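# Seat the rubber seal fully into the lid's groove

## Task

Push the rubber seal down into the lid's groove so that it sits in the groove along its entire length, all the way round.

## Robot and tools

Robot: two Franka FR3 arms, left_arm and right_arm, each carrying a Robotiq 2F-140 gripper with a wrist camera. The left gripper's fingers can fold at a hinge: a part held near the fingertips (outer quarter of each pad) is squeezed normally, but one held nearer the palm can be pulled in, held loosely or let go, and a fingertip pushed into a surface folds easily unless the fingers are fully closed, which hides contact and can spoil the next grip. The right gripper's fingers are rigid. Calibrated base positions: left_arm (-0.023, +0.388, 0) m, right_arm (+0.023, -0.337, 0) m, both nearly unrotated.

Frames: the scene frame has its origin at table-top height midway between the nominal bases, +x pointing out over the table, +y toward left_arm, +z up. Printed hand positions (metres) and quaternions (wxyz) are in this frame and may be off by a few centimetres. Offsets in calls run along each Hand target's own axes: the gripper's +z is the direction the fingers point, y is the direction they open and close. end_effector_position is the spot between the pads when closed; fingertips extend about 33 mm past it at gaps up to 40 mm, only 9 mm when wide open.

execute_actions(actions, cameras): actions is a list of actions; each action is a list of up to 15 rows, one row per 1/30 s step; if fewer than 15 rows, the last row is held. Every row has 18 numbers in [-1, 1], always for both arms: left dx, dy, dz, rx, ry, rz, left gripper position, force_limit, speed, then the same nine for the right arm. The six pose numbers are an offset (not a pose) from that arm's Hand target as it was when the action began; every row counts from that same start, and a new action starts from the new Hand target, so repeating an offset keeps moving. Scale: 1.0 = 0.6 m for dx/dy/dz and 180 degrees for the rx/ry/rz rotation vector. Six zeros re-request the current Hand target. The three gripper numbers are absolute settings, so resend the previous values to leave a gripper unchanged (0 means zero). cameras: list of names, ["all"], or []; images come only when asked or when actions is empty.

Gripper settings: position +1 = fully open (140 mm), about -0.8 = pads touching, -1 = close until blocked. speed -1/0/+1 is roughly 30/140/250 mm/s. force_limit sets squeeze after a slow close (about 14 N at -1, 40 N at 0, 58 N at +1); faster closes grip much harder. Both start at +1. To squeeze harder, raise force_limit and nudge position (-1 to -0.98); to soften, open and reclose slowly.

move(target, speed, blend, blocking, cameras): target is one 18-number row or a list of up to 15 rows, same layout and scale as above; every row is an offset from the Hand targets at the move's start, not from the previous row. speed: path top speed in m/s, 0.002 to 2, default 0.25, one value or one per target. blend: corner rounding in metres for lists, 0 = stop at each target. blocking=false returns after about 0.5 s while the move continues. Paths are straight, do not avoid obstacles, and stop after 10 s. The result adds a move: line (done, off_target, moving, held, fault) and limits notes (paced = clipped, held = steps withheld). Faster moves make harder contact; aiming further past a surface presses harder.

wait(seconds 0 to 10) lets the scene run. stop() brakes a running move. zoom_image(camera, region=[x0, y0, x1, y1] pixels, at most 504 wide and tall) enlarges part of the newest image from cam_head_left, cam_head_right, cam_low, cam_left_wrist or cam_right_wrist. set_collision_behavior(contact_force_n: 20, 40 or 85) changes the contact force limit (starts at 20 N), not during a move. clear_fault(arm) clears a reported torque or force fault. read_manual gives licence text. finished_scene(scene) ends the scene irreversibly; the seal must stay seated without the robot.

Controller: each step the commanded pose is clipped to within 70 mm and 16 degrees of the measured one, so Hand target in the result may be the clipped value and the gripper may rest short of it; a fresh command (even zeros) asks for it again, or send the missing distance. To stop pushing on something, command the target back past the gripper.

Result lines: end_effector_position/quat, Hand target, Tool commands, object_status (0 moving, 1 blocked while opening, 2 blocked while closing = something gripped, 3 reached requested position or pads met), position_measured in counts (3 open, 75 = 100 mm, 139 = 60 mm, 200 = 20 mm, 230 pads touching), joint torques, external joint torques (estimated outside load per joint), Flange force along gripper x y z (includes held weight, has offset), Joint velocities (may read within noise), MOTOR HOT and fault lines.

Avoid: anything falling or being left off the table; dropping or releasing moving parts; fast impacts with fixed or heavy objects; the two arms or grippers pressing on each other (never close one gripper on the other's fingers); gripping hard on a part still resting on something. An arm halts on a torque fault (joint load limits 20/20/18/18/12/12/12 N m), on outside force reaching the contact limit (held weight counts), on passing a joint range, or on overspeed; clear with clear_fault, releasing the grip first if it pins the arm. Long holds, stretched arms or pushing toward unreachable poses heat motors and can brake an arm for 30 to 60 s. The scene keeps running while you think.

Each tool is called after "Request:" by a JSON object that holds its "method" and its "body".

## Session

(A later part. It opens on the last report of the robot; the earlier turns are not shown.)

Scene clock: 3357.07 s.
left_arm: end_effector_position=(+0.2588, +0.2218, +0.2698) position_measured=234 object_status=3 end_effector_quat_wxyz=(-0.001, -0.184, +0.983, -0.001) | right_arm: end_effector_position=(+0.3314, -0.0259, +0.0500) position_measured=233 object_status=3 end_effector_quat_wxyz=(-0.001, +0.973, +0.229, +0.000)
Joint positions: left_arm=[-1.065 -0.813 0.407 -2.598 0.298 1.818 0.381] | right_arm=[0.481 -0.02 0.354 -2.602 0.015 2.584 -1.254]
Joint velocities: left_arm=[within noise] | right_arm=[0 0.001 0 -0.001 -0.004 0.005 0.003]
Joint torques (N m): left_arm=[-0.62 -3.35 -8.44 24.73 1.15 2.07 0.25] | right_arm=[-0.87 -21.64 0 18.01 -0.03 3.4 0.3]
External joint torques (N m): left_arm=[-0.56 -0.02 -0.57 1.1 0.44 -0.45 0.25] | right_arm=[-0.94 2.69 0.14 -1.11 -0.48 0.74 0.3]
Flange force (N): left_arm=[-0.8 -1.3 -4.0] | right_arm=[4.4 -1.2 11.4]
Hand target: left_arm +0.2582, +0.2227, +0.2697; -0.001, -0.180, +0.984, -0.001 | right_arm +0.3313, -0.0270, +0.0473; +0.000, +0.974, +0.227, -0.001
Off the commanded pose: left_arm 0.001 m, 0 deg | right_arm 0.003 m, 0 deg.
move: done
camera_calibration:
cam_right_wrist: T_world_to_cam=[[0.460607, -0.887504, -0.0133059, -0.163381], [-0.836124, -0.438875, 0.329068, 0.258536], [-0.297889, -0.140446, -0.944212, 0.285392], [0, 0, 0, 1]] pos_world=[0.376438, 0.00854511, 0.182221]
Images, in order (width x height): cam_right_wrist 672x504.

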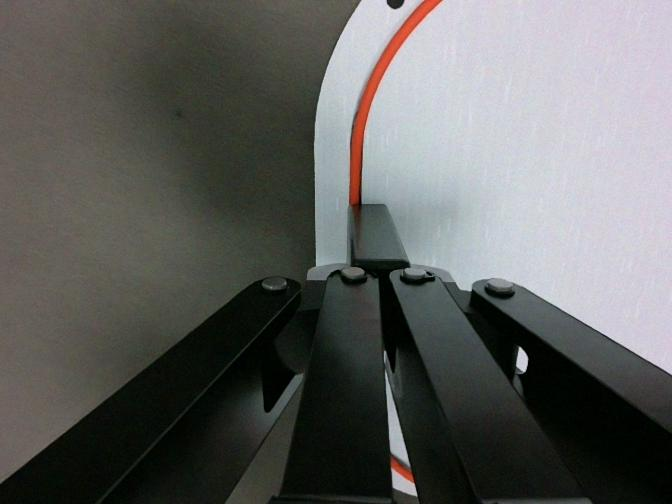

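Request:
{"method": "move", "body": {"target": [[0,0,0,0,0,0,-1,-1,0, 0,0,-0.018,0,0,0,-1,-1,0], [0,0,0,0,0,0,-1,-1,0, 0.03,-0.007,-0.018,0,0,0,-1,-1,0], [0,0,0,0,0,0,-1,-1,0, 0.03,-0.007,-0.0105,0,0,0,-1,-1,0], [0,0,0,0,0,0,-1,-1,0, 0.03,-0.007,0.0005,0,0,0,-1,-1,0]], "speed": [0.04, 0.04, 0.04, 0.006], "cameras": ["cam_right_wrist"]}}

Request:
{"method": "zoom_image", "body": {"camera": "cam_right_wrist", "region": [270, 60, 440, 230]}}

Scene clock: 3376.53 s.
left_arm: end_effector_position=(+0.2588, +0.2218, +0.2698) position_measured=234 object_status=3 end_effector_quat_wxyz=(-0.001, -0.184, +0.983, -0.001) | right_arm: end_effector_position=(+0.3460, -0.0142, +0.0501) position_measured=233 object_status=3 end_effector_quat_wxyz=(-0.001, +0.974, +0.229, +0.000)
Joint positions: left_arm=[-1.065 -0.813 0.407 -2.598 0.298 1.818 0.381] | right_arm=[0.478 0.029 0.348 -2.542 -0.017 2.571 -1.235]
Joint velocities: left_arm=[within noise] | right_arm=[0.001 0.001 0 0 -0.004 0.004 0.006]
Joint torques (N m): left_arm=[-0.59 -3.33 -8.4 24.75 1.16 2.06 0.27] | right_arm=[-0.77 -23.68 0.42 18.17 -0.06 3.39 0.27]
External joint torques (N m): left_arm=[-0.57 -0.02 -0.53 1.12 0.45 -0.45 0.27] | right_arm=[-0.88 2.49 0.01 -1.14 -0.51 0.74 0.27]
Flange force (N): left_arm=[-1.0 -1.4 -4.1] | right_arm=[3.2 -0.7 10.2]
Hand target: left_arm +0.2582, +0.2227, +0.2697; -0.001, -0.180, +0.984, -0.001 | right_arm +0.3456, -0.0153, +0.0470; +0.000, +0.974, +0.227, -0.001
Off the commanded pose: left_arm 0.001 m, 0 deg | right_arm 0.003 m, 0 deg.
move: done
camera_calibration:
cam_right_wrist: T_world_to_cam=[[0.459888, -0.887879, -0.0131933, -0.159545], [-0.836674, -0.438247, 0.328507, 0.276107], [-0.297456, -0.140038, -0.944409, 0.291325], [0, 0, 0, 1]] pos_world=[0.39104, 0.0201431, 0.182323]
Images, in order (width x height): cam_right_wrist 672x504.

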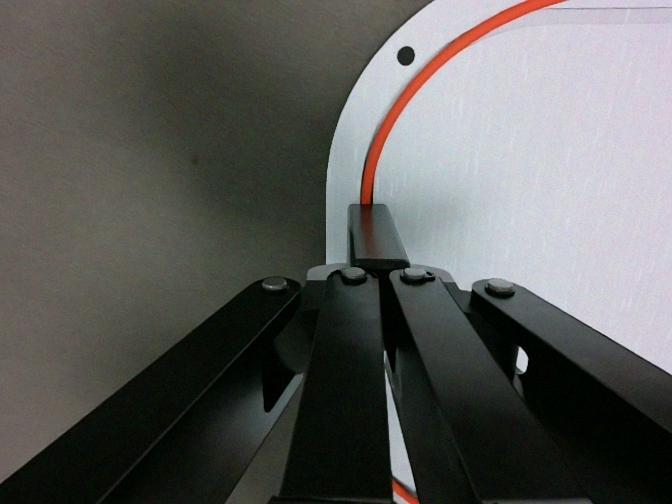

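Scaled by 2.965 from the camera's 672x504 image, which has a finer 960x720 frame.

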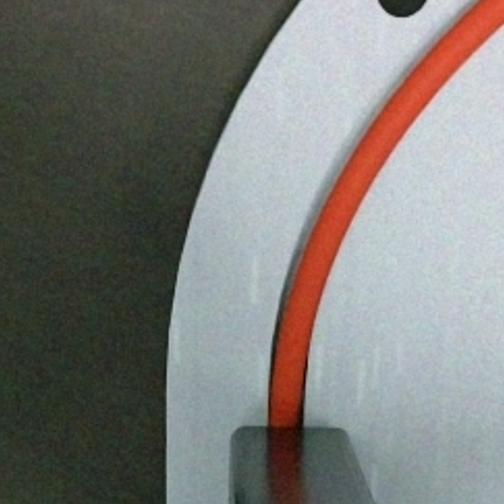

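Request:
{"method": "move", "body": {"target": [[0,0,0,0,0,0,-1,-1,0, 0,0,-0.018,0,0,0,-1,-1,0], [0,0,0,0,0,0,-1,-1,0, 0.0275,0.001,-0.018,0,0,0.025,-1,-1,0], [0,0,0,0,0,0,-1,-1,0, 0.0275,0.001,-0.0105,0,0,0.025,-1,-1,0], [0,0,0,0,0,0,-1,-1,0, 0.0275,0.0,0.0005,0,0,0.025,-1,-1,0]], "speed": [0.04, 0.04, 0.04, 0.006], "cameras": ["cam_right_wrist"]}}

Request:
{"method": "zoom_image", "body": {"camera": "cam_right_wrist", "region": [290, 60, 460, 230]}}

Scene clock: 3391.90 s.
left_arm: end_effector_position=(+0.2588, +0.2218, +0.2698) position_measured=234 object_status=3 end_effector_quat_wxyz=(-0.001, -0.184, +0.983, -0.001) | right_arm: end_effector_position=(+0.3610, -0.0074, +0.0501) position_measured=233 object_status=3 end_effector_quat_wxyz=(-0.001, +0.982, +0.190, +0.000)
Joint positions: left_arm=[-1.065 -0.813 0.407 -2.598 0.298 1.818 0.381] | right_arm=[0.478 0.069 0.334 -2.491 -0.04 2.557 -1.151]
Joint velocities: left_arm=[within noise] | right_arm=[0 0 0 -0.001 -0.004 0.004 0.006]
Joint torques (N m): left_arm=[-0.58 -3.36 -8.42 24.71 1.15 2.07 0.3] | right_arm=[-0.71 -24.62 0.84 18.06 -0.02 3.41 0.26]
External joint torques (N m): left_arm=[-0.6 -0.03 -0.62 1.05 0.44 -0.45 0.3] | right_arm=[-0.82 3.35 0.03 -1.51 -0.47 0.74 0.26]
Flange force (N): left_arm=[-0.8 -1.3 -4.0] | right_arm=[3.5 -1.2 11.8]
Hand target: left_arm +0.2582, +0.2227, +0.2697; -0.001, -0.180, +0.984, -0.001 | right_arm +0.3604, -0.0080, +0.0467; +0.000, +0.982, +0.188, -0.001
Off the commanded pose: left_arm 0.001 m, 0 deg | right_arm 0.004 m, 0 deg.
move: off_target (right_arm)
camera_calibration:
cam_right_wrist: T_world_to_cam=[[0.388266, -0.921456, -0.013002, -0.134834], [-0.868758, -0.370695, 0.328397, 0.303813], [-0.307423, -0.11621, -0.94445, 0.300542], [0, 0, 0, 1]] pos_world=[0.408685, 0.0233043, 0.182323]
Images, in order (width x height): cam_right_wrist 672x504.

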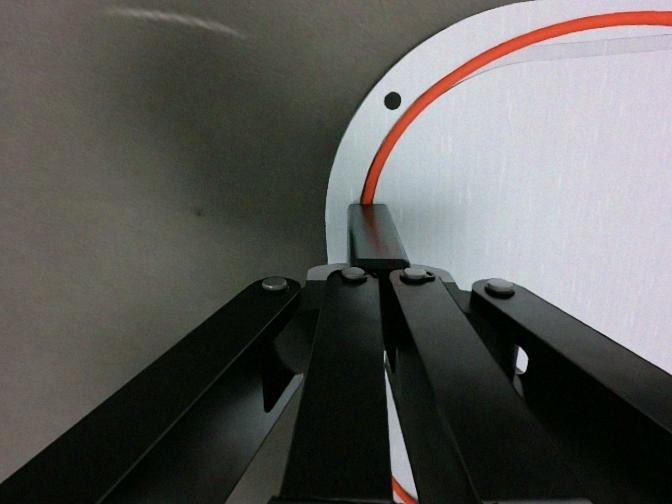

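Scaled by 2.965 from the camera's 672x504 image, which has a finer 960x720 frame.

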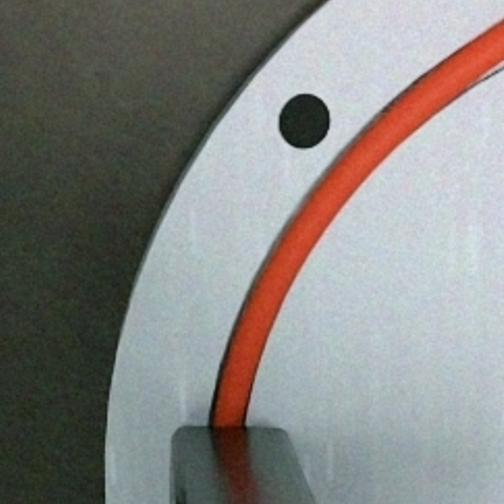

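Request:
{"method": "move", "body": {"target": [[0,0,0,0,0,0,-1,-1,0, 0,0,-0.018,0,0,0,-1,-1,0], [0,0,0,0,0,0,-1,-1,0, 0.0255,-0.0005,-0.018,0,0,0.039,-1,-1,0], [0,0,0,0,0,0,-1,-1,0, 0.0255,-0.0005,-0.0105,0,0,0.039,-1,-1,0], [0,0,0,0,0,0,-1,-1,0, 0.0255,-0.0005,0.0008,0,0,0.039,-1,-1,0]], "speed": [0.04, 0.04, 0.04, 0.006], "cameras": ["cam_right_wrist"]}}

Request:
{"method": "zoom_image", "body": {"camera": "cam_right_wrist", "region": [290, 60, 460, 230]}}

Scene clock: 3411.93 s.
left_arm: end_effector_position=(+0.2588, +0.2218, +0.2698) position_measured=234 object_status=3 end_effector_quat_wxyz=(-0.001, -0.184, +0.983, -0.001) | right_arm: end_effector_position=(+0.3752, -0.0006, +0.0501) position_measured=233 object_status=3 end_effector_quat_wxyz=(-0.001, +0.992, +0.130, +0.001)
Joint positions: left_arm=[-1.065 -0.813 0.407 -2.598 0.298 1.818 0.381] | right_arm=[0.482 0.106 0.319 -2.442 -0.057 2.545 -1.027]
Joint velocities: left_arm=[within noise] | right_arm=[0 0 -0.001 0 -0.002 0.003 0.002]
Joint torques (N m): left_arm=[-0.58 -3.39 -8.4 24.74 1.15 2.07 0.27] | right_arm=[-1.05 -25.93 0.72 18.03 -0.17 3.37 0.24]
External joint torques (N m): left_arm=[-0.6 -0.07 -0.58 1.1 0.44 -0.45 0.27] | right_arm=[-0.95 3.49 -0.25 -1.66 -0.64 0.71 0.24]
Flange force (N): left_arm=[-0.7 -1.2 -4.1] | right_arm=[3.2 -1.1 11.9]
Hand target: left_arm +0.2582, +0.2227, +0.2697; -0.001, -0.180, +0.984, -0.001 | right_arm +0.3745, -0.0021, +0.0462; +0.000, +0.992, +0.128, -0.001
Off the commanded pose: left_arm 0.001 m, 0 deg | right_arm 0.004 m, 0 deg.
move: off_target (right_arm)
camera_calibration:
cam_right_wrist: T_world_to_cam=[[0.272971, -0.961918, -0.0141884, -0.0907077], [-0.907799, -0.262439, 0.327149, 0.333352], [-0.318414, -0.0764217, -0.944866, 0.30996], [0, 0, 0, 1]] pos_world=[0.426072, 0.0239186, 0.182528]
Images, in order (width x height): cam_right_wrist 672x504.

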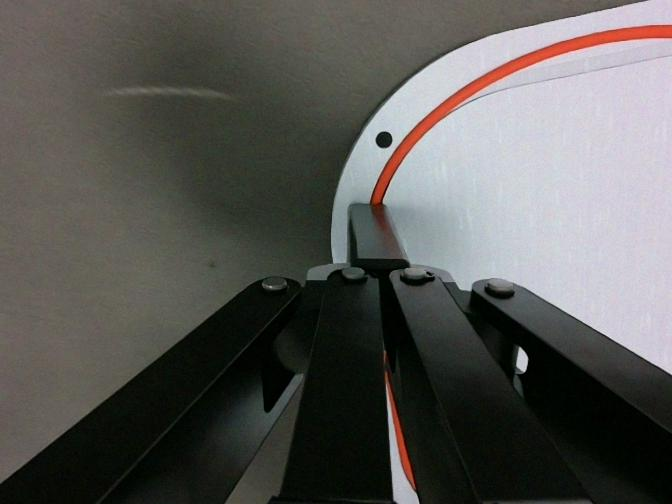

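Scaled by 2.965 from the camera's 672x504 image, which has a finer 960x720 frame.

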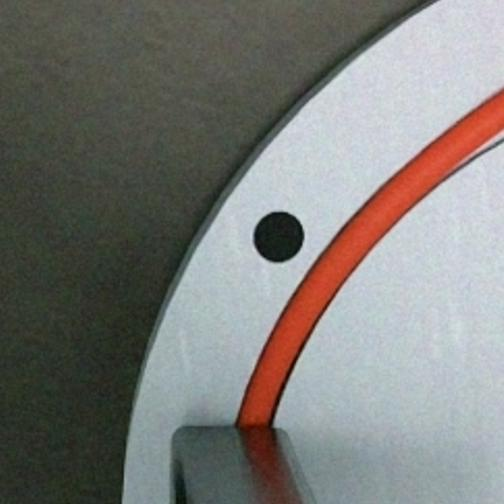

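Request:
{"method": "move", "body": {"target": [[0,0,0,0,0,0,-1,-1,0, 0,0,-0.018,0,0,0,-1,-1,0], [0,0,0,0,0,0,-1,-1,0, 0.0258,0.005,-0.018,0,0,0.083,-1,-1,0], [0,0,0,0,0,0,-1,-1,0, 0.0258,0.005,-0.0098,0,0,0.083,-1,-1,0], [0,0,0,0,0,0,-1,-1,0, 0.0258,0.005,0.0015,0,0,0.083,-1,-1,0]], "speed": [0.04, 0.04, 0.04, 0.006], "cameras": ["cam_right_wrist"]}}

Request:
{"method": "zoom_image", "body": {"camera": "cam_right_wrist", "region": [310, 60, 480, 230]}}

Scene clock: 3428.47 s.
left_arm: end_effector_position=(+0.2588, +0.2218, +0.2698) position_measured=234 object_status=3 end_effector_quat_wxyz=(-0.001, -0.184, +0.983, -0.001) | right_arm: end_effector_position=(+0.3905, +0.0006, +0.0501) position_measured=233 object_status=3 end_effector_quat_wxyz=(-0.001, +1.000, +0.000, +0.001)
Joint positions: left_arm=[-1.065 -0.813 0.407 -2.598 0.298 1.818 0.381] | right_arm=[0.5 0.135 0.281 -2.401 -0.064 2.532 -0.781]
Joint torques (N m): left_arm=[-0.62 -3.33 -8.41 24.75 1.16 2.07 0.29] | right_arm=[-1.28 -26.37 0.45 18.22 -0.2 3.78 0.24]
External joint torques (N m): left_arm=[-0.65 0.05 -0.62 1.06 0.44 -0.45 0.29] | right_arm=[-1.24 4.62 -0.75 -1.72 -0.66 1.11 0.24]
Flange force (N): left_arm=[-0.9 -1.6 -4.0] | right_arm=[4.6 -2.5 15.0]
Hand target: left_arm +0.2582, +0.2227, +0.2697; -0.001, -0.180, +0.984, -0.001 | right_arm +0.3903, -0.0011, +0.0453; +0.000, +1.000, -0.002, -0.001
Off the commanded pose: left_arm 0.001 m, 0 deg | right_arm 0.005 m, 0 deg.
move: off_target (right_arm)
camera_calibration:
cam_right_wrist: T_world_to_cam=[[0.0159031, -0.999772, -0.0142512, 0.00663397], [-0.944367, -0.0197016, 0.328304, 0.36161], [-0.32851, 0.00823728, -0.944465, 0.318749], [0, 0, 0, 1]] pos_world=[0.446099, 0.0111311, 0.182424]
Images, in order (width x height): cam_right_wrist 672x504.

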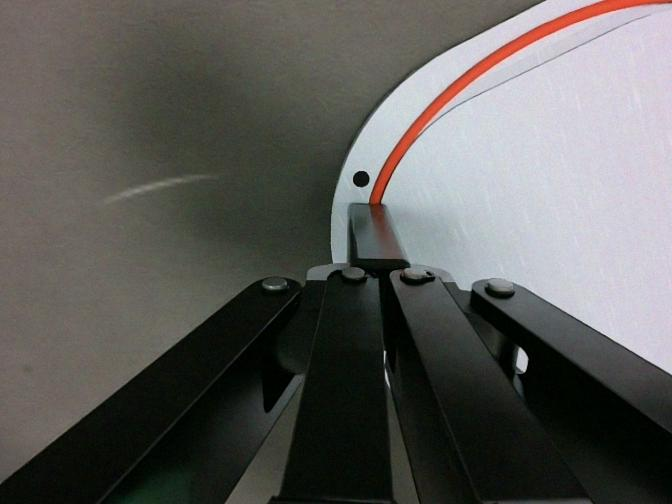

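Scaled by 2.965 from the camera's 672x504 image, which has a finer 960x720 frame.

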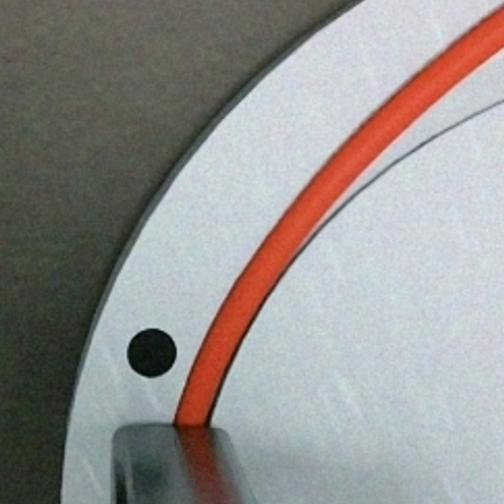

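Request:
{"method": "move", "body": {"target": [[0,0,0,0,0,0,-1,-1,0, 0,0,-0.021,0,0,0,-1,-1,0], [0,0,0,0,0,0,-1,-1,0, 0.0252,0.0025,-0.021,0,0,0.078,-1,-1,0], [0,0,0,0,0,0,-1,-1,0, 0.0252,0.0025,-0.0133,0,0,0.078,-1,-1,0], [0,0,0,0,0,0,-1,-1,0, 0.0252,0.0025,-0.002,0,0,0.078,-1,-1,0]], "speed": [0.04, 0.04, 0.04, 0.006], "cameras": ["cam_right_wrist"]}}

Request:
{"method": "zoom_image", "body": {"camera": "cam_right_wrist", "region": [310, 60, 480, 230]}}

Scene clock: 3448.57 s.
left_arm: end_effector_position=(+0.2588, +0.2218, +0.2698) position_measured=234 object_status=3 end_effector_quat_wxyz=(-0.001, -0.184, +0.983, -0.001) | right_arm: end_effector_position=(+0.4060, -0.0015, +0.0502) position_measured=233 object_status=3 end_effector_quat_wxyz=(-0.001, +0.992, -0.123, +0.000)
Joint positions: left_arm=[-1.065 -0.813 0.407 -2.598 0.298 1.818 0.381] | right_arm=[0.513 0.159 0.245 -2.366 -0.063 2.521 -0.559]
Joint torques (N m): left_arm=[-0.57 -3.32 -8.39 24.76 1.16 2.07 0.28] | right_arm=[-0.72 -29.17 1.09 18.9 -0.12 3.47 0.24]
External joint torques (N m): left_arm=[-0.63 0.09 -0.6 1.02 0.44 -0.46 0.28] | right_arm=[-0.69 3 -0.19 -1.13 -0.58 0.82 0.24]
Flange force (N): left_arm=[-0.9 -1.6 -3.9] | right_arm=[1.9 -2.3 9.7]
Hand target: left_arm +0.2582, +0.2227, +0.2697; -0.001, -0.180, +0.984, -0.001 | right_arm +0.4054, -0.0027, +0.0464; +0.000, +0.992, -0.124, -0.001
Off the commanded pose: left_arm 0.001 m, 0 deg | right_arm 0.004 m, 0 deg.
move: off_target (right_arm)
camera_calibration:
cam_right_wrist: T_world_to_cam=[[-0.228388, -0.973463, -0.0144297, 0.103503], [-0.920228, 0.211012, 0.329628, 0.366696], [-0.317836, 0.0885617, -0.944001, 0.319702], [0, 0, 0, 1]] pos_world=[0.462695, -0.00493394, 0.182419]
Images, in order (width x height): cam_right_wrist 672x504.

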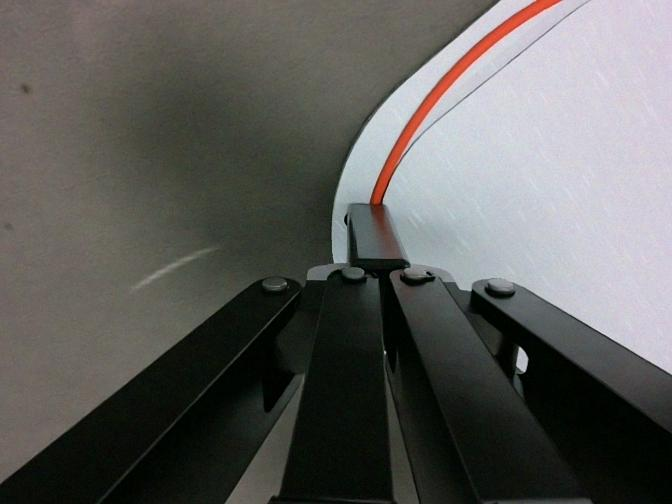

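Scaled by 2.965 from the camera's 672x504 image, which has a finer 960x720 frame.

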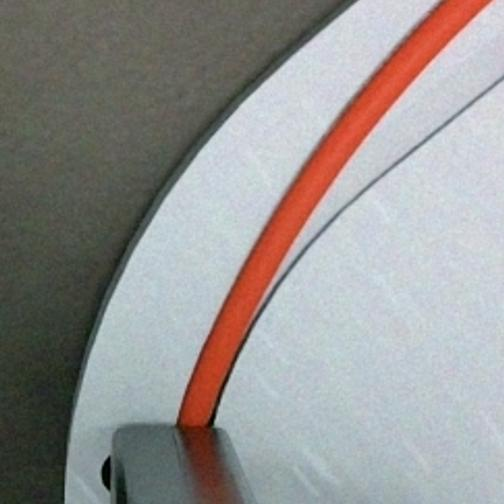

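Request:
{"method": "move", "body": {"target": [[0,0,0,0,0,0,-1,-1,0, 0,0,-0.03,0,0,0,-1,-1,0], [0,0,0,0,0,0,-1,-1,0, 0.1147,0.0685,-0.06,0,0,0.277,-0.45,-1,0]], "speed": [0.05, 0.1], "cameras": ["cam_right_wrist", "cam_high"]}}

Request:
{"method": "zoom_image", "body": {"camera": "cam_right_wrist", "region": [270, 100, 470, 300]}}

Scene clock: 3533.37 s.
left_arm: end_effector_position=(+0.2588, +0.2218, +0.2698) position_measured=234 object_status=3 end_effector_quat_wxyz=(-0.001, -0.184, +0.983, -0.001) | right_arm: end_effector_position=(+0.4622, -0.0599, +0.0820) position_measured=186 object_status=0 end_effector_quat_wxyz=(+0.000, +0.848, -0.529, +0.000)
Joint positions: left_arm=[-1.065 -0.813 0.407 -2.598 0.298 1.818 0.381] | right_arm=[0.519 0.115 0.087 -2.315 -0.015 2.43 0.118]
Joint torques (N m): left_arm=[-0.63 -3.27 -8.37 24.74 1.15 2.08 0.3] | right_arm=[-0.61 -33.4 1.04 21.48 0.38 2.39 0.24]
External joint torques (N m): left_arm=[-0.58 0.1 -0.5 1.07 0.44 -0.45 0.3] | right_arm=[-0.73 -0.66 0.51 0.34 -0.11 -0.18 0.24]
Flange force (N): left_arm=[-1.2 -1.7 -3.9] | right_arm=[-0.1 0.3 -1.9]
Hand target: left_arm +0.2582, +0.2227, +0.2697; -0.001, -0.180, +0.984, -0.001 | right_arm +0.4619, -0.0595, +0.0824; +0.000, +0.847, -0.531, -0.001
Off the commanded pose: left_arm 0.001 m, 0 deg | right_arm 0.001 m, 0 deg.
move: done
camera_calibration:
cam_right_wrist: T_world_to_cam=[[-0.89056, -0.454709, -0.0119388, 0.396881], [-0.432787, 0.838962, 0.329906, 0.23255], [-0.139995, 0.298968, -0.943938, 0.30309], [0, 0, 0, 1]] pos_world=[0.496522, -0.10525, 0.214117]
Images, in order (width x height): cam_high 672x504, cam_right_wrist 672x504.

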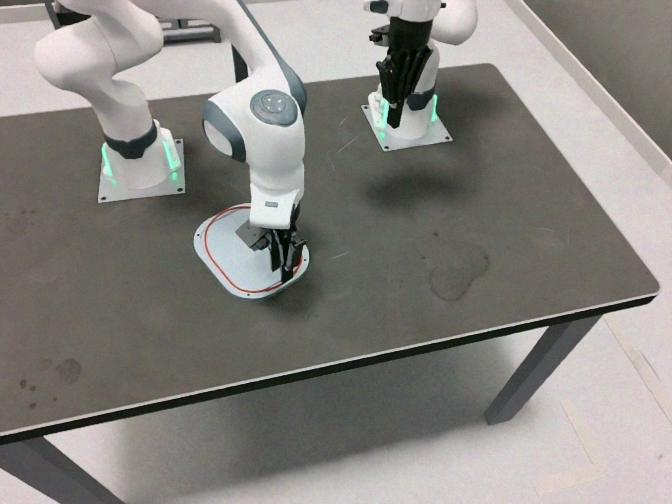

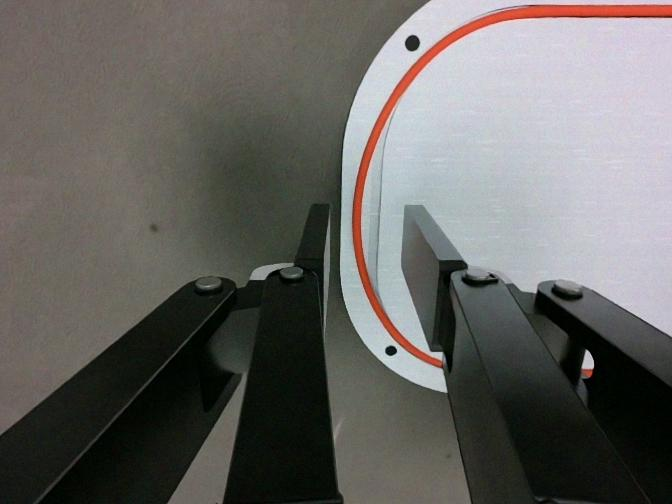

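Scaled by 2.520 from the camera's 672x504 image, which has a finer 960x720 frame.

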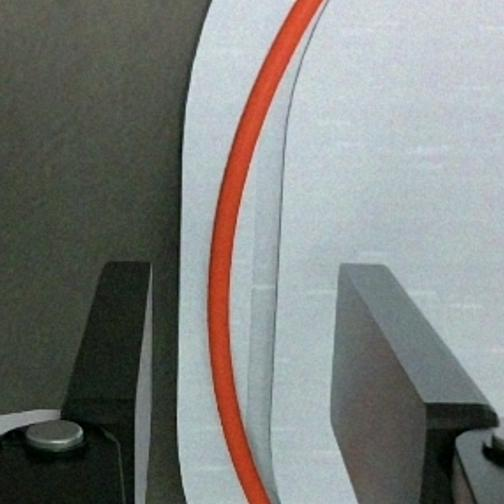

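Request:
{"method": "move", "body": {"target": [[0,0,0,0,0,0,-1,-1,0, 0,-0.0033,0.042,0,0,0,-0.45,-1,0], [0,0,0,0,0,0,-1,-1,0, 0,-0.0033,0.0545,0,0,0,-0.45,-1,0], [0,0,0,0,0,0,-1,-1,0, 0,-0.0033,0.0545,0,0,0,-1,-1,-1]], "speed": [0.05, 0.01, 0.01], "cameras": ["cam_right_wrist"]}}

Request:
{"method": "zoom_image", "body": {"camera": "cam_right_wrist", "region": [290, 90, 430, 270]}}

Scene clock: 3554.47 s.
left_arm: end_effector_position=(+0.2588, +0.2218, +0.2698) position_measured=234 object_status=3 end_effector_quat_wxyz=(-0.001, -0.184, +0.983, -0.001) | right_arm: end_effector_position=(+0.4641, -0.0582, +0.0509) position_measured=225 object_status=0 end_effector_quat_wxyz=(-0.001, +0.848, -0.531, -0.001)
Joint positions: left_arm=[-1.065 -0.813 0.407 -2.598 0.298 1.818 0.381] | right_arm=[0.519 0.184 0.085 -2.319 -0.022 2.503 0.126]
Joint torques (N m): left_arm=[-0.61 -3.35 -8.39 24.72 1.15 2.06 0.28] | right_arm=[-0.29 -34.31 0.93 19.62 0.03 2.81 0.28]
External joint torques (N m): left_arm=[-0.61 -0.1 -0.57 1.11 0.44 -0.45 0.28] | right_arm=[-0.34 -0.11 0.24 -0.61 -0.41 0.24 0.28]
Flange force (N): left_arm=[-0.8 -1.2 -4.1] | right_arm=[-0.1 2.6 0.7]
Hand target: left_arm +0.2582, +0.2227, +0.2697; -0.001, -0.180, +0.984, -0.001 | right_arm +0.4637, -0.0586, +0.0497; +0.000, +0.847, -0.531, -0.001
Off the commanded pose: left_arm 0.001 m, 0 deg | right_arm 0.001 m, 0 deg.
move: done
camera_calibration:
cam_right_wrist: T_world_to_cam=[[-0.892034, -0.451819, -0.0116529, 0.399851], [-0.429664, 0.839729, 0.33203, 0.240752], [-0.140232, 0.301188, -0.943197, 0.273735], [0, 0, 0, 1]] pos_world=[0.498509, -0.103952, 0.182909]
Images, in order (width x height): cam_right_wrist 672x504.

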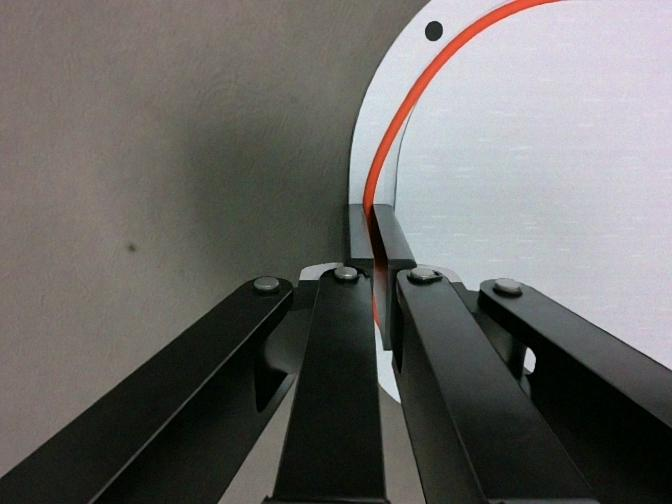

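Scaled by 2.800 from the camera's 672x504 image, which has a finer 960x720 frame.

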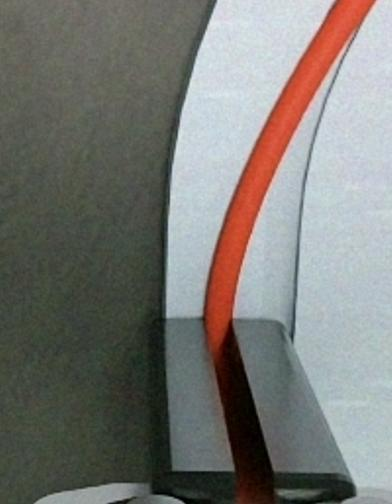

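Request:
{"method": "move", "body": {"target": [[0,0,0,0,0,0,-1,-1,0, 0,0.0142,-0.0005,0,0,0,-1,-1,-1]], "speed": [0.01], "cameras": ["cam_right_wrist"]}}

Request:
{"method": "zoom_image", "body": {"camera": "cam_right_wrist", "region": [290, 90, 430, 270]}}

Scene clock: 3564.73 s.
left_arm: end_effector_position=(+0.2588, +0.2218, +0.2698) position_measured=234 object_status=3 end_effector_quat_wxyz=(-0.001, -0.184, +0.983, -0.001) | right_arm: end_effector_position=(+0.4564, -0.0631, +0.0498) position_measured=225 object_status=2 end_effector_quat_wxyz=(+0.001, +0.848, -0.530, -0.001)
Joint positions: left_arm=[-1.065 -0.813 0.407 -2.598 0.298 1.818 0.381] | right_arm=[0.52 0.166 0.085 -2.349 -0.022 2.512 0.126]
Joint torques (N m): left_arm=[-0.61 -3.33 -8.42 24.77 1.15 2.07 0.28] | right_arm=[-0.19 -34.71 1.39 19.16 0.32 2.81 0.29]
External joint torques (N m): left_arm=[-0.6 0.03 -0.59 1.1 0.44 -0.45 0.28] | right_arm=[-0.21 -1.47 0.8 -0.79 -0.12 0.26 0.29]
Flange force (N): left_arm=[-1.0 -1.5 -4.1] | right_arm=[-0.2 6.6 -2.3]
Hand target: left_arm +0.2582, +0.2227, +0.2697; -0.001, -0.180, +0.984, -0.001 | right_arm +0.4560, -0.0623, +0.0500; +0.000, +0.847, -0.531, -0.001
Off the commanded pose: left_arm 0.001 m, 0 deg | right_arm 0.001 m, 0 deg.
move: done
camera_calibration:
cam_right_wrist: T_world_to_cam=[[-0.891812, -0.452315, -0.00912385, 0.390489], [-0.429601, 0.84036, 0.330514, 0.241955], [-0.141829, 0.298676, -0.943757, 0.273715], [0, 0, 0, 1]] pos_world=[0.491008, -0.108457, 0.181914]
Images, in order (width x height): cam_right_wrist 672x504.

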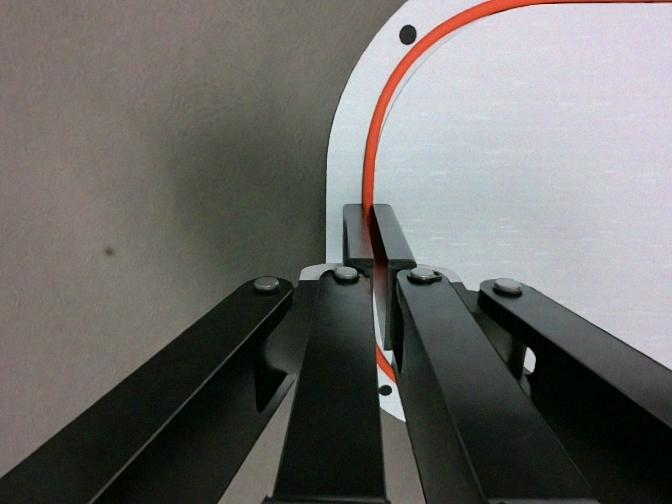

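Scaled by 2.800 from the camera's 672x504 image, which has a finer 960x720 frame.

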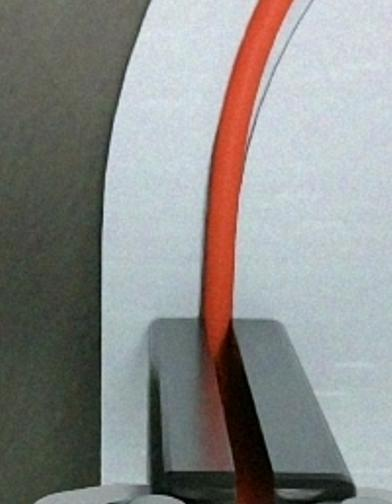

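Request:
{"method": "move", "body": {"target": [[0,0,0,0,0,0,-1,-1,0, 0,0,0,0,0,0,-0.71,-1,0], [0,0,0,0,0,0,-1,-1,0, 0,0,-0.004,0,0,0,-0.71,-1,0], [0,0,0,0,0,0,-1,-1,0, 0,0,-0.004,0,0,0,-1,-1,-1]], "speed": [0.01, 0.01, 0.01], "cameras": ["cam_right_wrist"]}}

Request:
{"method": "zoom_image", "body": {"camera": "cam_right_wrist", "region": [290, 90, 430, 270]}}

Scene clock: 3585.57 s.
left_arm: end_effector_position=(+0.2588, +0.2218, +0.2698) position_measured=234 object_status=3 end_effector_quat_wxyz=(-0.001, -0.184, +0.983, -0.001) | right_arm: end_effector_position=(+0.4574, -0.0626, +0.0523) position_measured=225 object_status=2 end_effector_quat_wxyz=(-0.001, +0.848, -0.530, +0.000)
Joint positions: left_arm=[-1.065 -0.813 0.407 -2.598 0.298 1.818 0.381] | right_arm=[0.52 0.161 0.085 -2.349 -0.022 2.511 0.126]
Joint torques (N m): left_arm=[-0.59 -3.34 -8.42 24.78 1.15 2.07 0.29] | right_arm=[-0.3 -34.42 1.5 19.79 0.32 2.38 0.23]
External joint torques (N m): left_arm=[-0.64 0.03 -0.65 1.07 0.43 -0.46 0.29] | right_arm=[-0.34 -1.19 0.91 -0.27 -0.12 -0.19 0.23]
Flange force (N): left_arm=[-0.8 -1.5 -4.1] | right_arm=[-0.4 3.7 -3.0]
Hand target: left_arm +0.2582, +0.2227, +0.2697; -0.001, -0.180, +0.984, -0.001 | right_arm +0.4560, -0.0623, +0.0524; +0.000, +0.847, -0.531, -0.001
Off the commanded pose: left_arm 0.001 m, 0 deg | right_arm 0.001 m, 0 deg.
move: done
camera_calibration:
cam_right_wrist: T_world_to_cam=[[-0.891756, -0.452323, -0.0132683, 0.391794], [-0.430861, 0.839751, 0.330419, 0.241746], [-0.138314, 0.30037, -0.943741, 0.27454], [0, 0, 0, 1]] pos_world=[0.491516, -0.108253, 0.184416]
Images, in order (width x height): cam_right_wrist 672x504.

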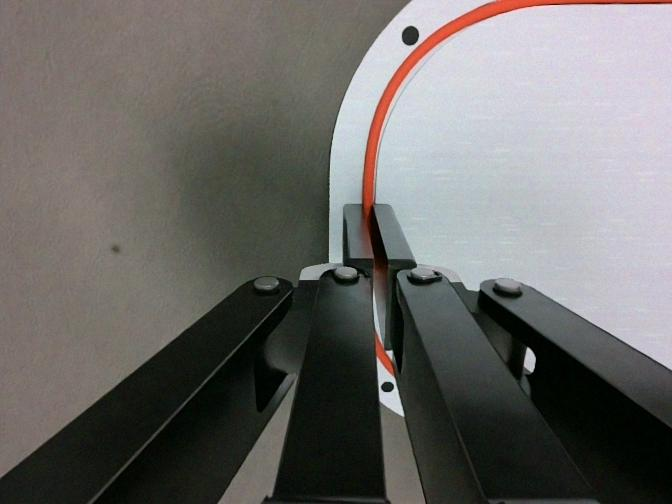

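Scaled by 2.800 from the camera's 672x504 image, which has a finer 960x720 frame.

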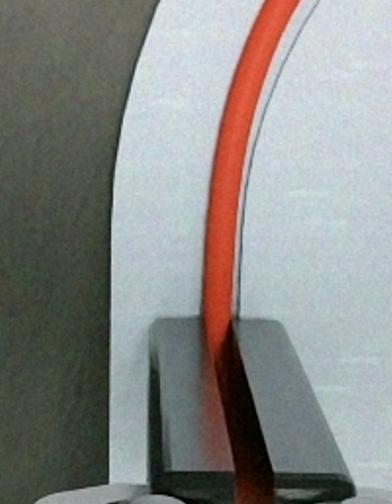

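Request:
{"method": "move", "body": {"target": [[0,0,0,0,0,0,-1,-1,0, 0,0.0017,0,0,0,0,-1,-1,-1], [0,0,0,0,0,0,-1,-1,0, 0,0.0017,0.0085,0,0,0,-1,-1,-1]], "speed": [0.01, 0.006], "cameras": ["cam_right_wrist"]}}

Request:
{"method": "zoom_image", "body": {"camera": "cam_right_wrist", "region": [290, 90, 430, 270]}}

Scene clock: 3597.30 s.
left_arm: end_effector_position=(+0.2588, +0.2218, +0.2698) position_measured=234 object_status=3 end_effector_quat_wxyz=(-0.001, -0.184, +0.983, -0.001) | right_arm: end_effector_position=(+0.4561, -0.0631, +0.0496) position_measured=225 object_status=2 end_effector_quat_wxyz=(+0.000, +0.848, -0.531, -0.001)
Joint positions: left_arm=[-1.065 -0.813 0.407 -2.598 0.298 1.818 0.381] | right_arm=[0.52 0.165 0.085 -2.353 -0.022 2.516 0.127]
Joint torques (N m): left_arm=[-0.57 -3.31 -8.37 24.73 1.17 2.08 0.26] | right_arm=[-0.18 -32.18 1.38 19.03 0.36 3.24 0.22]
External joint torques (N m): left_arm=[-0.66 0.16 -0.62 0.97 0.45 -0.45 0.26] | right_arm=[-0.23 1.21 0.77 -1.06 -0.08 0.65 0.22]
Flange force (N): left_arm=[-0.9 -1.8 -3.7] | right_arm=[-0.6 1.6 4.5]
Hand target: left_arm +0.2582, +0.2227, +0.2697; -0.001, -0.180, +0.984, -0.001 | right_arm +0.4551, -0.0628, +0.0473; +0.000, +0.847, -0.531, -0.001
Off the commanded pose: left_arm 0.001 m, 0 deg | right_arm 0.003 m, 0 deg.
move: done
camera_calibration:
cam_right_wrist: T_world_to_cam=[[-0.891931, -0.45202, -0.0117205, 0.39034], [-0.430075, 0.840053, 0.330675, 0.242058], [-0.139626, 0.29998, -0.943672, 0.272533], [0, 0, 0, 1]] pos_world=[0.490312, -0.108654, 0.181714]
Images, in order (width x height): cam_right_wrist 672x504.

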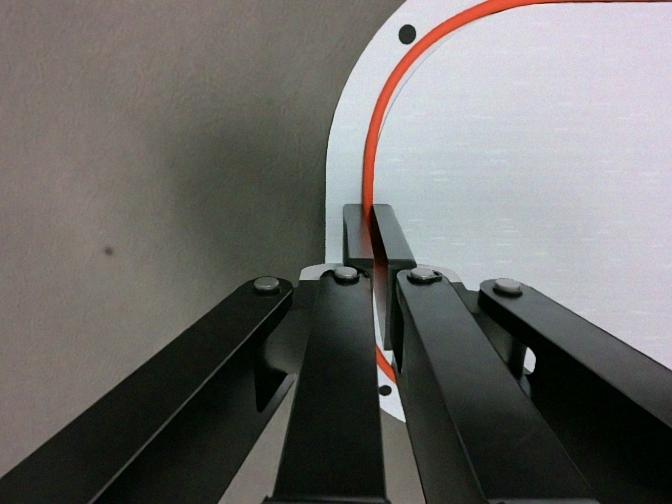

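Scaled by 2.800 from the camera's 672x504 image, which has a finer 960x720 frame.

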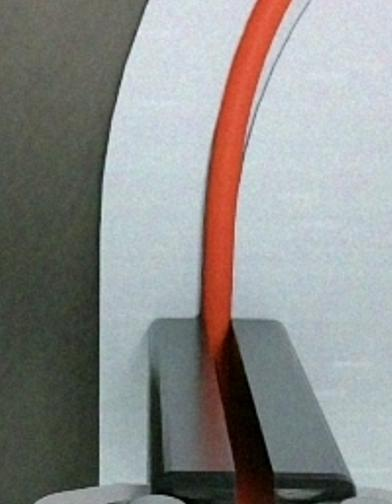

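Request:
{"method": "move", "body": {"target": [[0,0,0,0,0,0,-1,-1,0, 0,0,-0.003,0,0,0,-1,-1,-1], [0,0,0,0,0,0,-1,-1,0, 0,0,-0.003,0,0,0,-0.6,-1,0], [0,0,0,0,0,0,-1,-1,0, 0,0,-0.02,0,0,0,-0.6,-1,0]], "speed": [0.01, 0.01, 0.04], "cameras": ["cam_right_wrist"]}}

Request:
{"method": "zoom_image", "body": {"camera": "cam_right_wrist", "region": [290, 90, 430, 270]}}

Scene clock: 3605.43 s.
left_arm: end_effector_position=(+0.2588, +0.2218, +0.2698) position_measured=234 object_status=3 end_effector_quat_wxyz=(-0.001, -0.184, +0.983, -0.001) | right_arm: end_effector_position=(+0.4557, -0.0635, +0.0586) position_measured=205 object_status=3 end_effector_quat_wxyz=(+0.000, +0.848, -0.530, +0.000)
Joint positions: left_arm=[-1.065 -0.813 0.407 -2.598 0.298 1.818 0.381] | right_arm=[0.52 0.144 0.086 -2.352 -0.022 2.495 0.127]
Joint velocities: left_arm=[within noise] | right_arm=[0 0.001 0.001 -0.001 -0.001 -0.003 0.001]
Joint torques (N m): left_arm=[-0.59 -3.39 -8.44 24.75 1.16 2.08 0.27] | right_arm=[-0.57 -33.94 1.55 20.39 0.46 2.41 0.11]
External joint torques (N m): left_arm=[-0.65 0.07 -0.67 1.04 0.44 -0.45 0.27] | right_arm=[-0.47 -1.05 1.16 0.1 0.01 -0.16 0.11]
Flange force (N): left_arm=[-0.8 -1.7 -4.0] | right_arm=[-0.3 2.2 -2.8]
Hand target: left_arm +0.2582, +0.2227, +0.2697; -0.001, -0.180, +0.984, -0.001 | right_arm +0.4551, -0.0628, +0.0593; +0.000, +0.847, -0.531, -0.001
Off the commanded pose: left_arm 0.001 m, 0 deg | right_arm 0.001 m, 0 deg.
move: done
camera_calibration:
cam_right_wrist: T_world_to_cam=[[-0.8916, -0.452662, -0.0121483, 0.389763], [-0.431088, 0.840283, 0.328768, 0.239888], [-0.138613, 0.298367, -0.944332, 0.280573], [0, 0, 0, 1]] pos_world=[0.489817, -0.108857, 0.190821]
Images, in order (width x height): cam_right_wrist 672x504.

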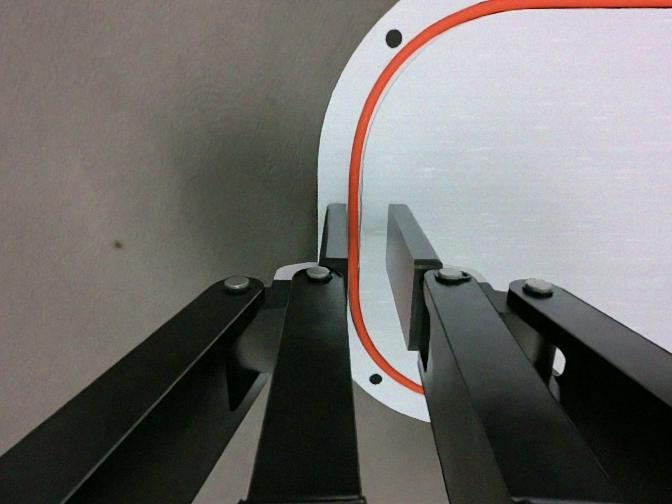

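Scaled by 2.800 from the camera's 672x504 image, which has a finer 960x720 frame.

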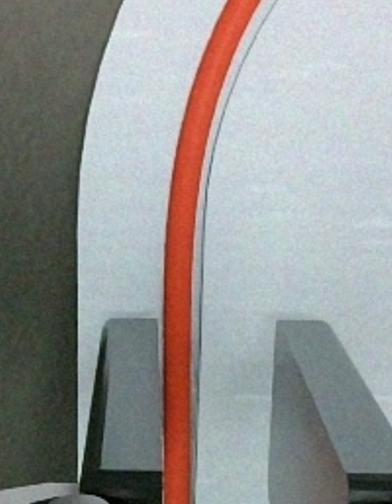

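Request:
{"method": "move", "body": {"target": [[0,0,0,0,0,0,-1,-1,0, 0,0,0,0,0,0,-1,-1,0], [0,0,0,0,0,0,-1,-1,0, 0,-0.0087,0,0,0,0,-1,-1,0], [0,0,0,0,0,0,-1,-1,0, 0,-0.0087,0.0088,0,0,0,-1,-1,0], [0,0,0,0,0,0,-1,-1,0, 0,-0.0055,0.0205,0,0,0,-1,-1,0]], "speed": [0.03, 0.03, 0.03, 0.006], "cameras": ["cam_right_wrist"]}}

Request:
{"method": "zoom_image", "body": {"camera": "cam_right_wrist", "region": [290, 90, 430, 270]}}

Scene clock: 3660.83 s.
left_arm: end_effector_position=(+0.2588, +0.2218, +0.2698) position_measured=234 object_status=3 end_effector_quat_wxyz=(-0.001, -0.184, +0.983, -0.001) | right_arm: end_effector_position=(+0.4590, -0.0606, +0.0503) position_measured=233 object_status=3 end_effector_quat_wxyz=(-0.001, +0.848, -0.530, -0.001)
Joint positions: left_arm=[-1.065 -0.813 0.407 -2.598 0.298 1.818 0.381] | right_arm=[0.52 0.172 0.086 -2.341 -0.022 2.513 0.127]
Joint torques (N m): left_arm=[-0.61 -3.33 -8.4 24.74 1.15 2.07 0.26] | right_arm=[-0.57 -31.59 0.92 18.71 0.2 3.37 0.23]
External joint torques (N m): left_arm=[-0.58 -0.01 -0.56 1.1 0.44 -0.45 0.26] | right_arm=[-0.52 2.09 0.37 -1.42 -0.25 0.79 0.23]
Flange force (N): left_arm=[-0.9 -1.4 -4.0] | right_arm=[-0.1 0.8 6.9]
Hand target: left_arm +0.2582, +0.2227, +0.2697; -0.001, -0.180, +0.984, -0.001 | right_arm +0.4581, -0.0613, +0.0470; +0.000, +0.847, -0.531, -0.001
Off the commanded pose: left_arm 0.001 m, 0 deg | right_arm 0.003 m, 0 deg.
move: done
camera_calibration:
cam_right_wrist: T_world_to_cam=[[-0.891774, -0.452296, -0.0129337, 0.394092], [-0.430598, 0.839518, 0.331354, 0.241251], [-0.139012, 0.301062, -0.943418, 0.272577], [0, 0, 0, 1]] pos_world=[0.493214, -0.106351, 0.182312]
Images, in order (width x height): cam_right_wrist 672x504.

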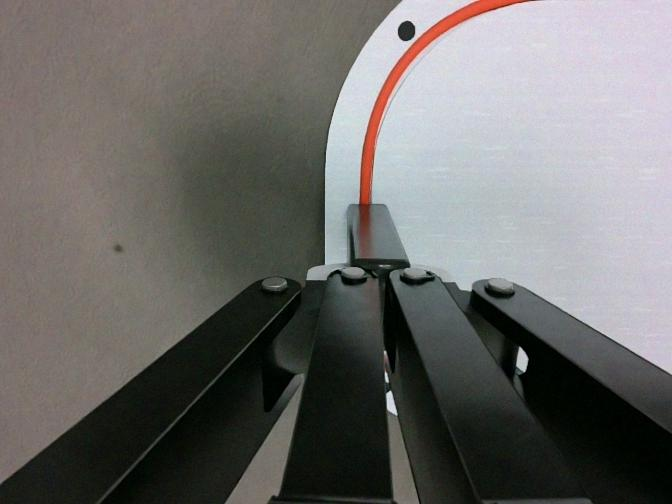

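Scaled by 2.800 from the camera's 672x504 image, which has a finer 960x720 frame.

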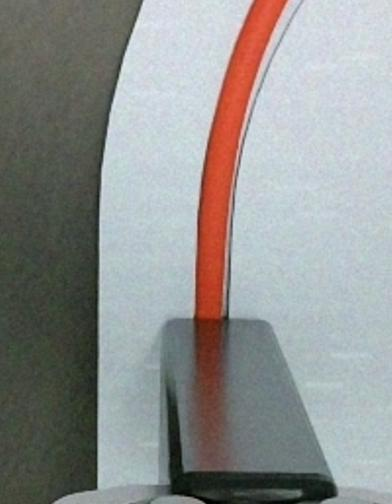

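Request:
{"method": "move", "body": {"target": [[0,0,0,0,0,0,-1,-1,0, 0,0.001,0.0025,0,0,0,-1,-1,0]], "speed": [0.006], "cameras": ["cam_right_wrist"]}}

Request:
{"method": "zoom_image", "body": {"camera": "cam_right_wrist", "region": [290, 90, 430, 270]}}

Scene clock: 3670.63 s.
left_arm: end_effector_position=(+0.2588, +0.2218, +0.2698) position_measured=234 object_status=3 end_effector_quat_wxyz=(-0.001, -0.184, +0.983, -0.001) | right_arm: end_effector_position=(+0.4590, -0.0606, +0.0501) position_measured=233 object_status=3 end_effector_quat_wxyz=(-0.001, +0.848, -0.530, +0.000)
Joint positions: left_arm=[-1.065 -0.813 0.407 -2.598 0.298 1.818 0.381] | right_arm=[0.52 0.171 0.086 -2.342 -0.022 2.514 0.127]
Joint torques (N m): left_arm=[-0.58 -3.3 -8.35 24.74 1.15 2.07 0.31] | right_arm=[-0.47 -29.68 0.89 17.88 0.1 3.73 0.25]
External joint torques (N m): left_arm=[-0.63 0.1 -0.58 1 0.43 -0.46 0.31] | right_arm=[-0.48 4.08 0.29 -2.3 -0.34 1.14 0.25]
Flange force (N): left_arm=[-1.0 -1.6 -3.8] | right_arm=[-0.3 -0.5 12.3]
Hand target: left_arm +0.2582, +0.2227, +0.2697; -0.001, -0.180, +0.984, -0.001 | right_arm +0.4575, -0.0616, +0.0455; +0.000, +0.847, -0.531, -0.001
Off the commanded pose: left_arm 0.001 m, 0 deg | right_arm 0.005 m, 0 deg.
move: off_target (right_arm)
camera_calibration:
cam_right_wrist: T_world_to_cam=[[-0.891774, -0.452267, -0.0139247, 0.394187], [-0.430854, 0.839348, 0.331451, 0.241331], [-0.138217, 0.301579, -0.94337, 0.272123], [0, 0, 0, 1]] pos_world=[0.493116, -0.10635, 0.182212]
Images, in order (width x height): cam_right_wrist 672x504.

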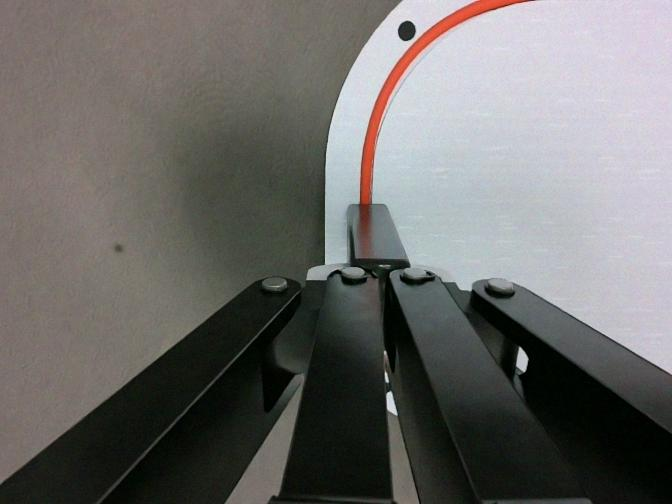

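Scaled by 2.800 from the camera's 672x504 image, which has a finer 960x720 frame.

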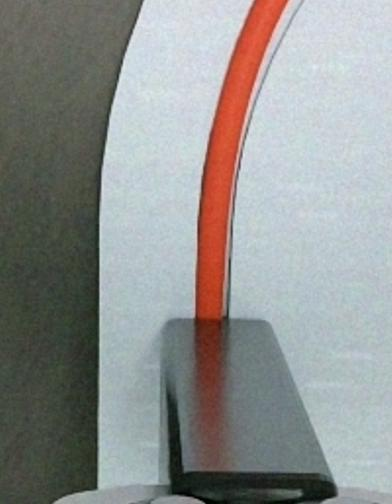

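Request:
{"method": "move", "body": {"target": [[0,0,0,0,0,0,-1,-1,0, 0,-0.002,-0.021,0,0,0,-1,-1,0], [0,0,0,0,0,0,-1,-1,0, 0.025,-0.0055,-0.021,0,0,0,-1,-1,0], [0,0,0,0,0,0,-1,-1,0, 0.025,-0.0055,-0.0142,0,0,0,-1,-1,0], [0,0,0,0,0,0,-1,-1,0, 0.025,-0.0005,-0.001,0,0,0,-1,-1,0]], "speed": [0.04, 0.04, 0.04, 0.006], "cameras": ["cam_right_wrist"]}}

Request:
{"method": "zoom_image", "body": {"camera": "cam_right_wrist", "region": [290, 60, 460, 230]}}

Scene clock: 3693.00 s.
left_arm: end_effector_position=(+0.2588, +0.2218, +0.2698) position_measured=234 object_status=3 end_effector_quat_wxyz=(-0.001, -0.184, +0.983, -0.001) | right_arm: end_effector_position=(+0.4657, -0.0740, +0.0502) position_measured=233 object_status=3 end_effector_quat_wxyz=(-0.001, +0.846, -0.532, +0.000)
Joint positions: left_arm=[-1.065 -0.813 0.407 -2.598 0.298 1.818 0.381] | right_arm=[0.5 0.168 0.078 -2.346 -0.022 2.515 0.104]
Joint torques (N m): left_arm=[-0.6 -3.36 -8.39 24.72 1.16 2.07 0.29] | right_arm=[-0.42 -30.16 1.26 18.29 0.45 3.57 -0.15]
External joint torques (N m): left_arm=[-0.58 -0.03 -0.54 1.06 0.45 -0.46 0.29] | right_arm=[-0.43 3.33 0.71 -1.75 0.01 0.99 -0.15]
Flange force (N): left_arm=[-0.9 -1.2 -3.9] | right_arm=[0.2 -0.7 9.9]
Hand target: left_arm +0.2582, +0.2227, +0.2697; -0.001, -0.180, +0.984, -0.001 | right_arm +0.4643, -0.0750, +0.0461; +0.000, +0.847, -0.531, -0.001
Off the commanded pose: left_arm 0.001 m, 0 deg | right_arm 0.004 m, 0 deg.
move: off_target (right_arm)
camera_calibration:
cam_right_wrist: T_world_to_cam=[[-0.893948, -0.447959, -0.0137924, 0.395396], [-0.42699, 0.841945, 0.329861, 0.253977], [-0.136152, 0.300768, -0.943929, 0.276124], [0, 0, 0, 1]] pos_world=[0.499503, -0.119763, 0.182318]
Images, in order (width x height): cam_right_wrist 672x504.

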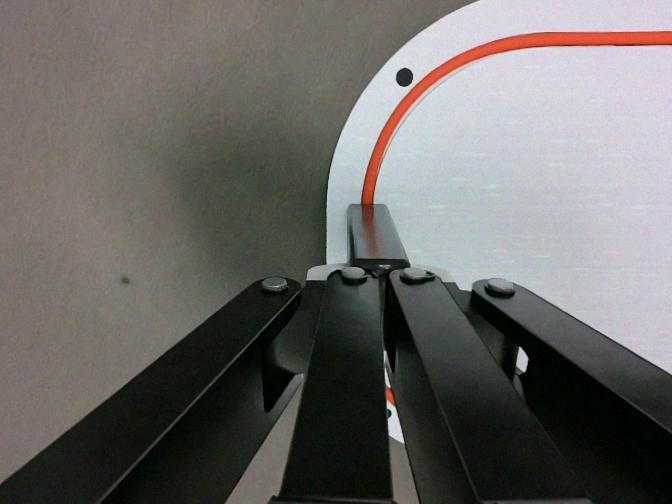

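Scaled by 2.965 from the camera's 672x504 image, which has a finer 960x720 frame.

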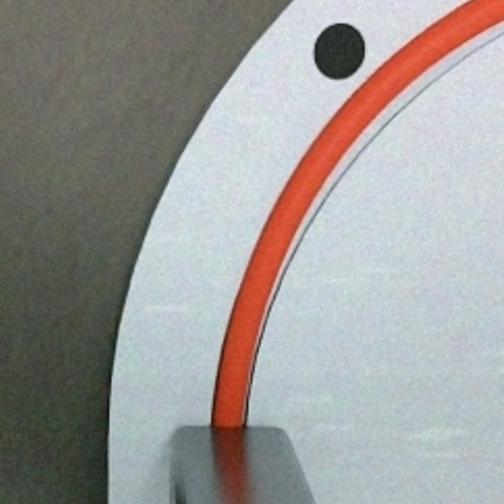

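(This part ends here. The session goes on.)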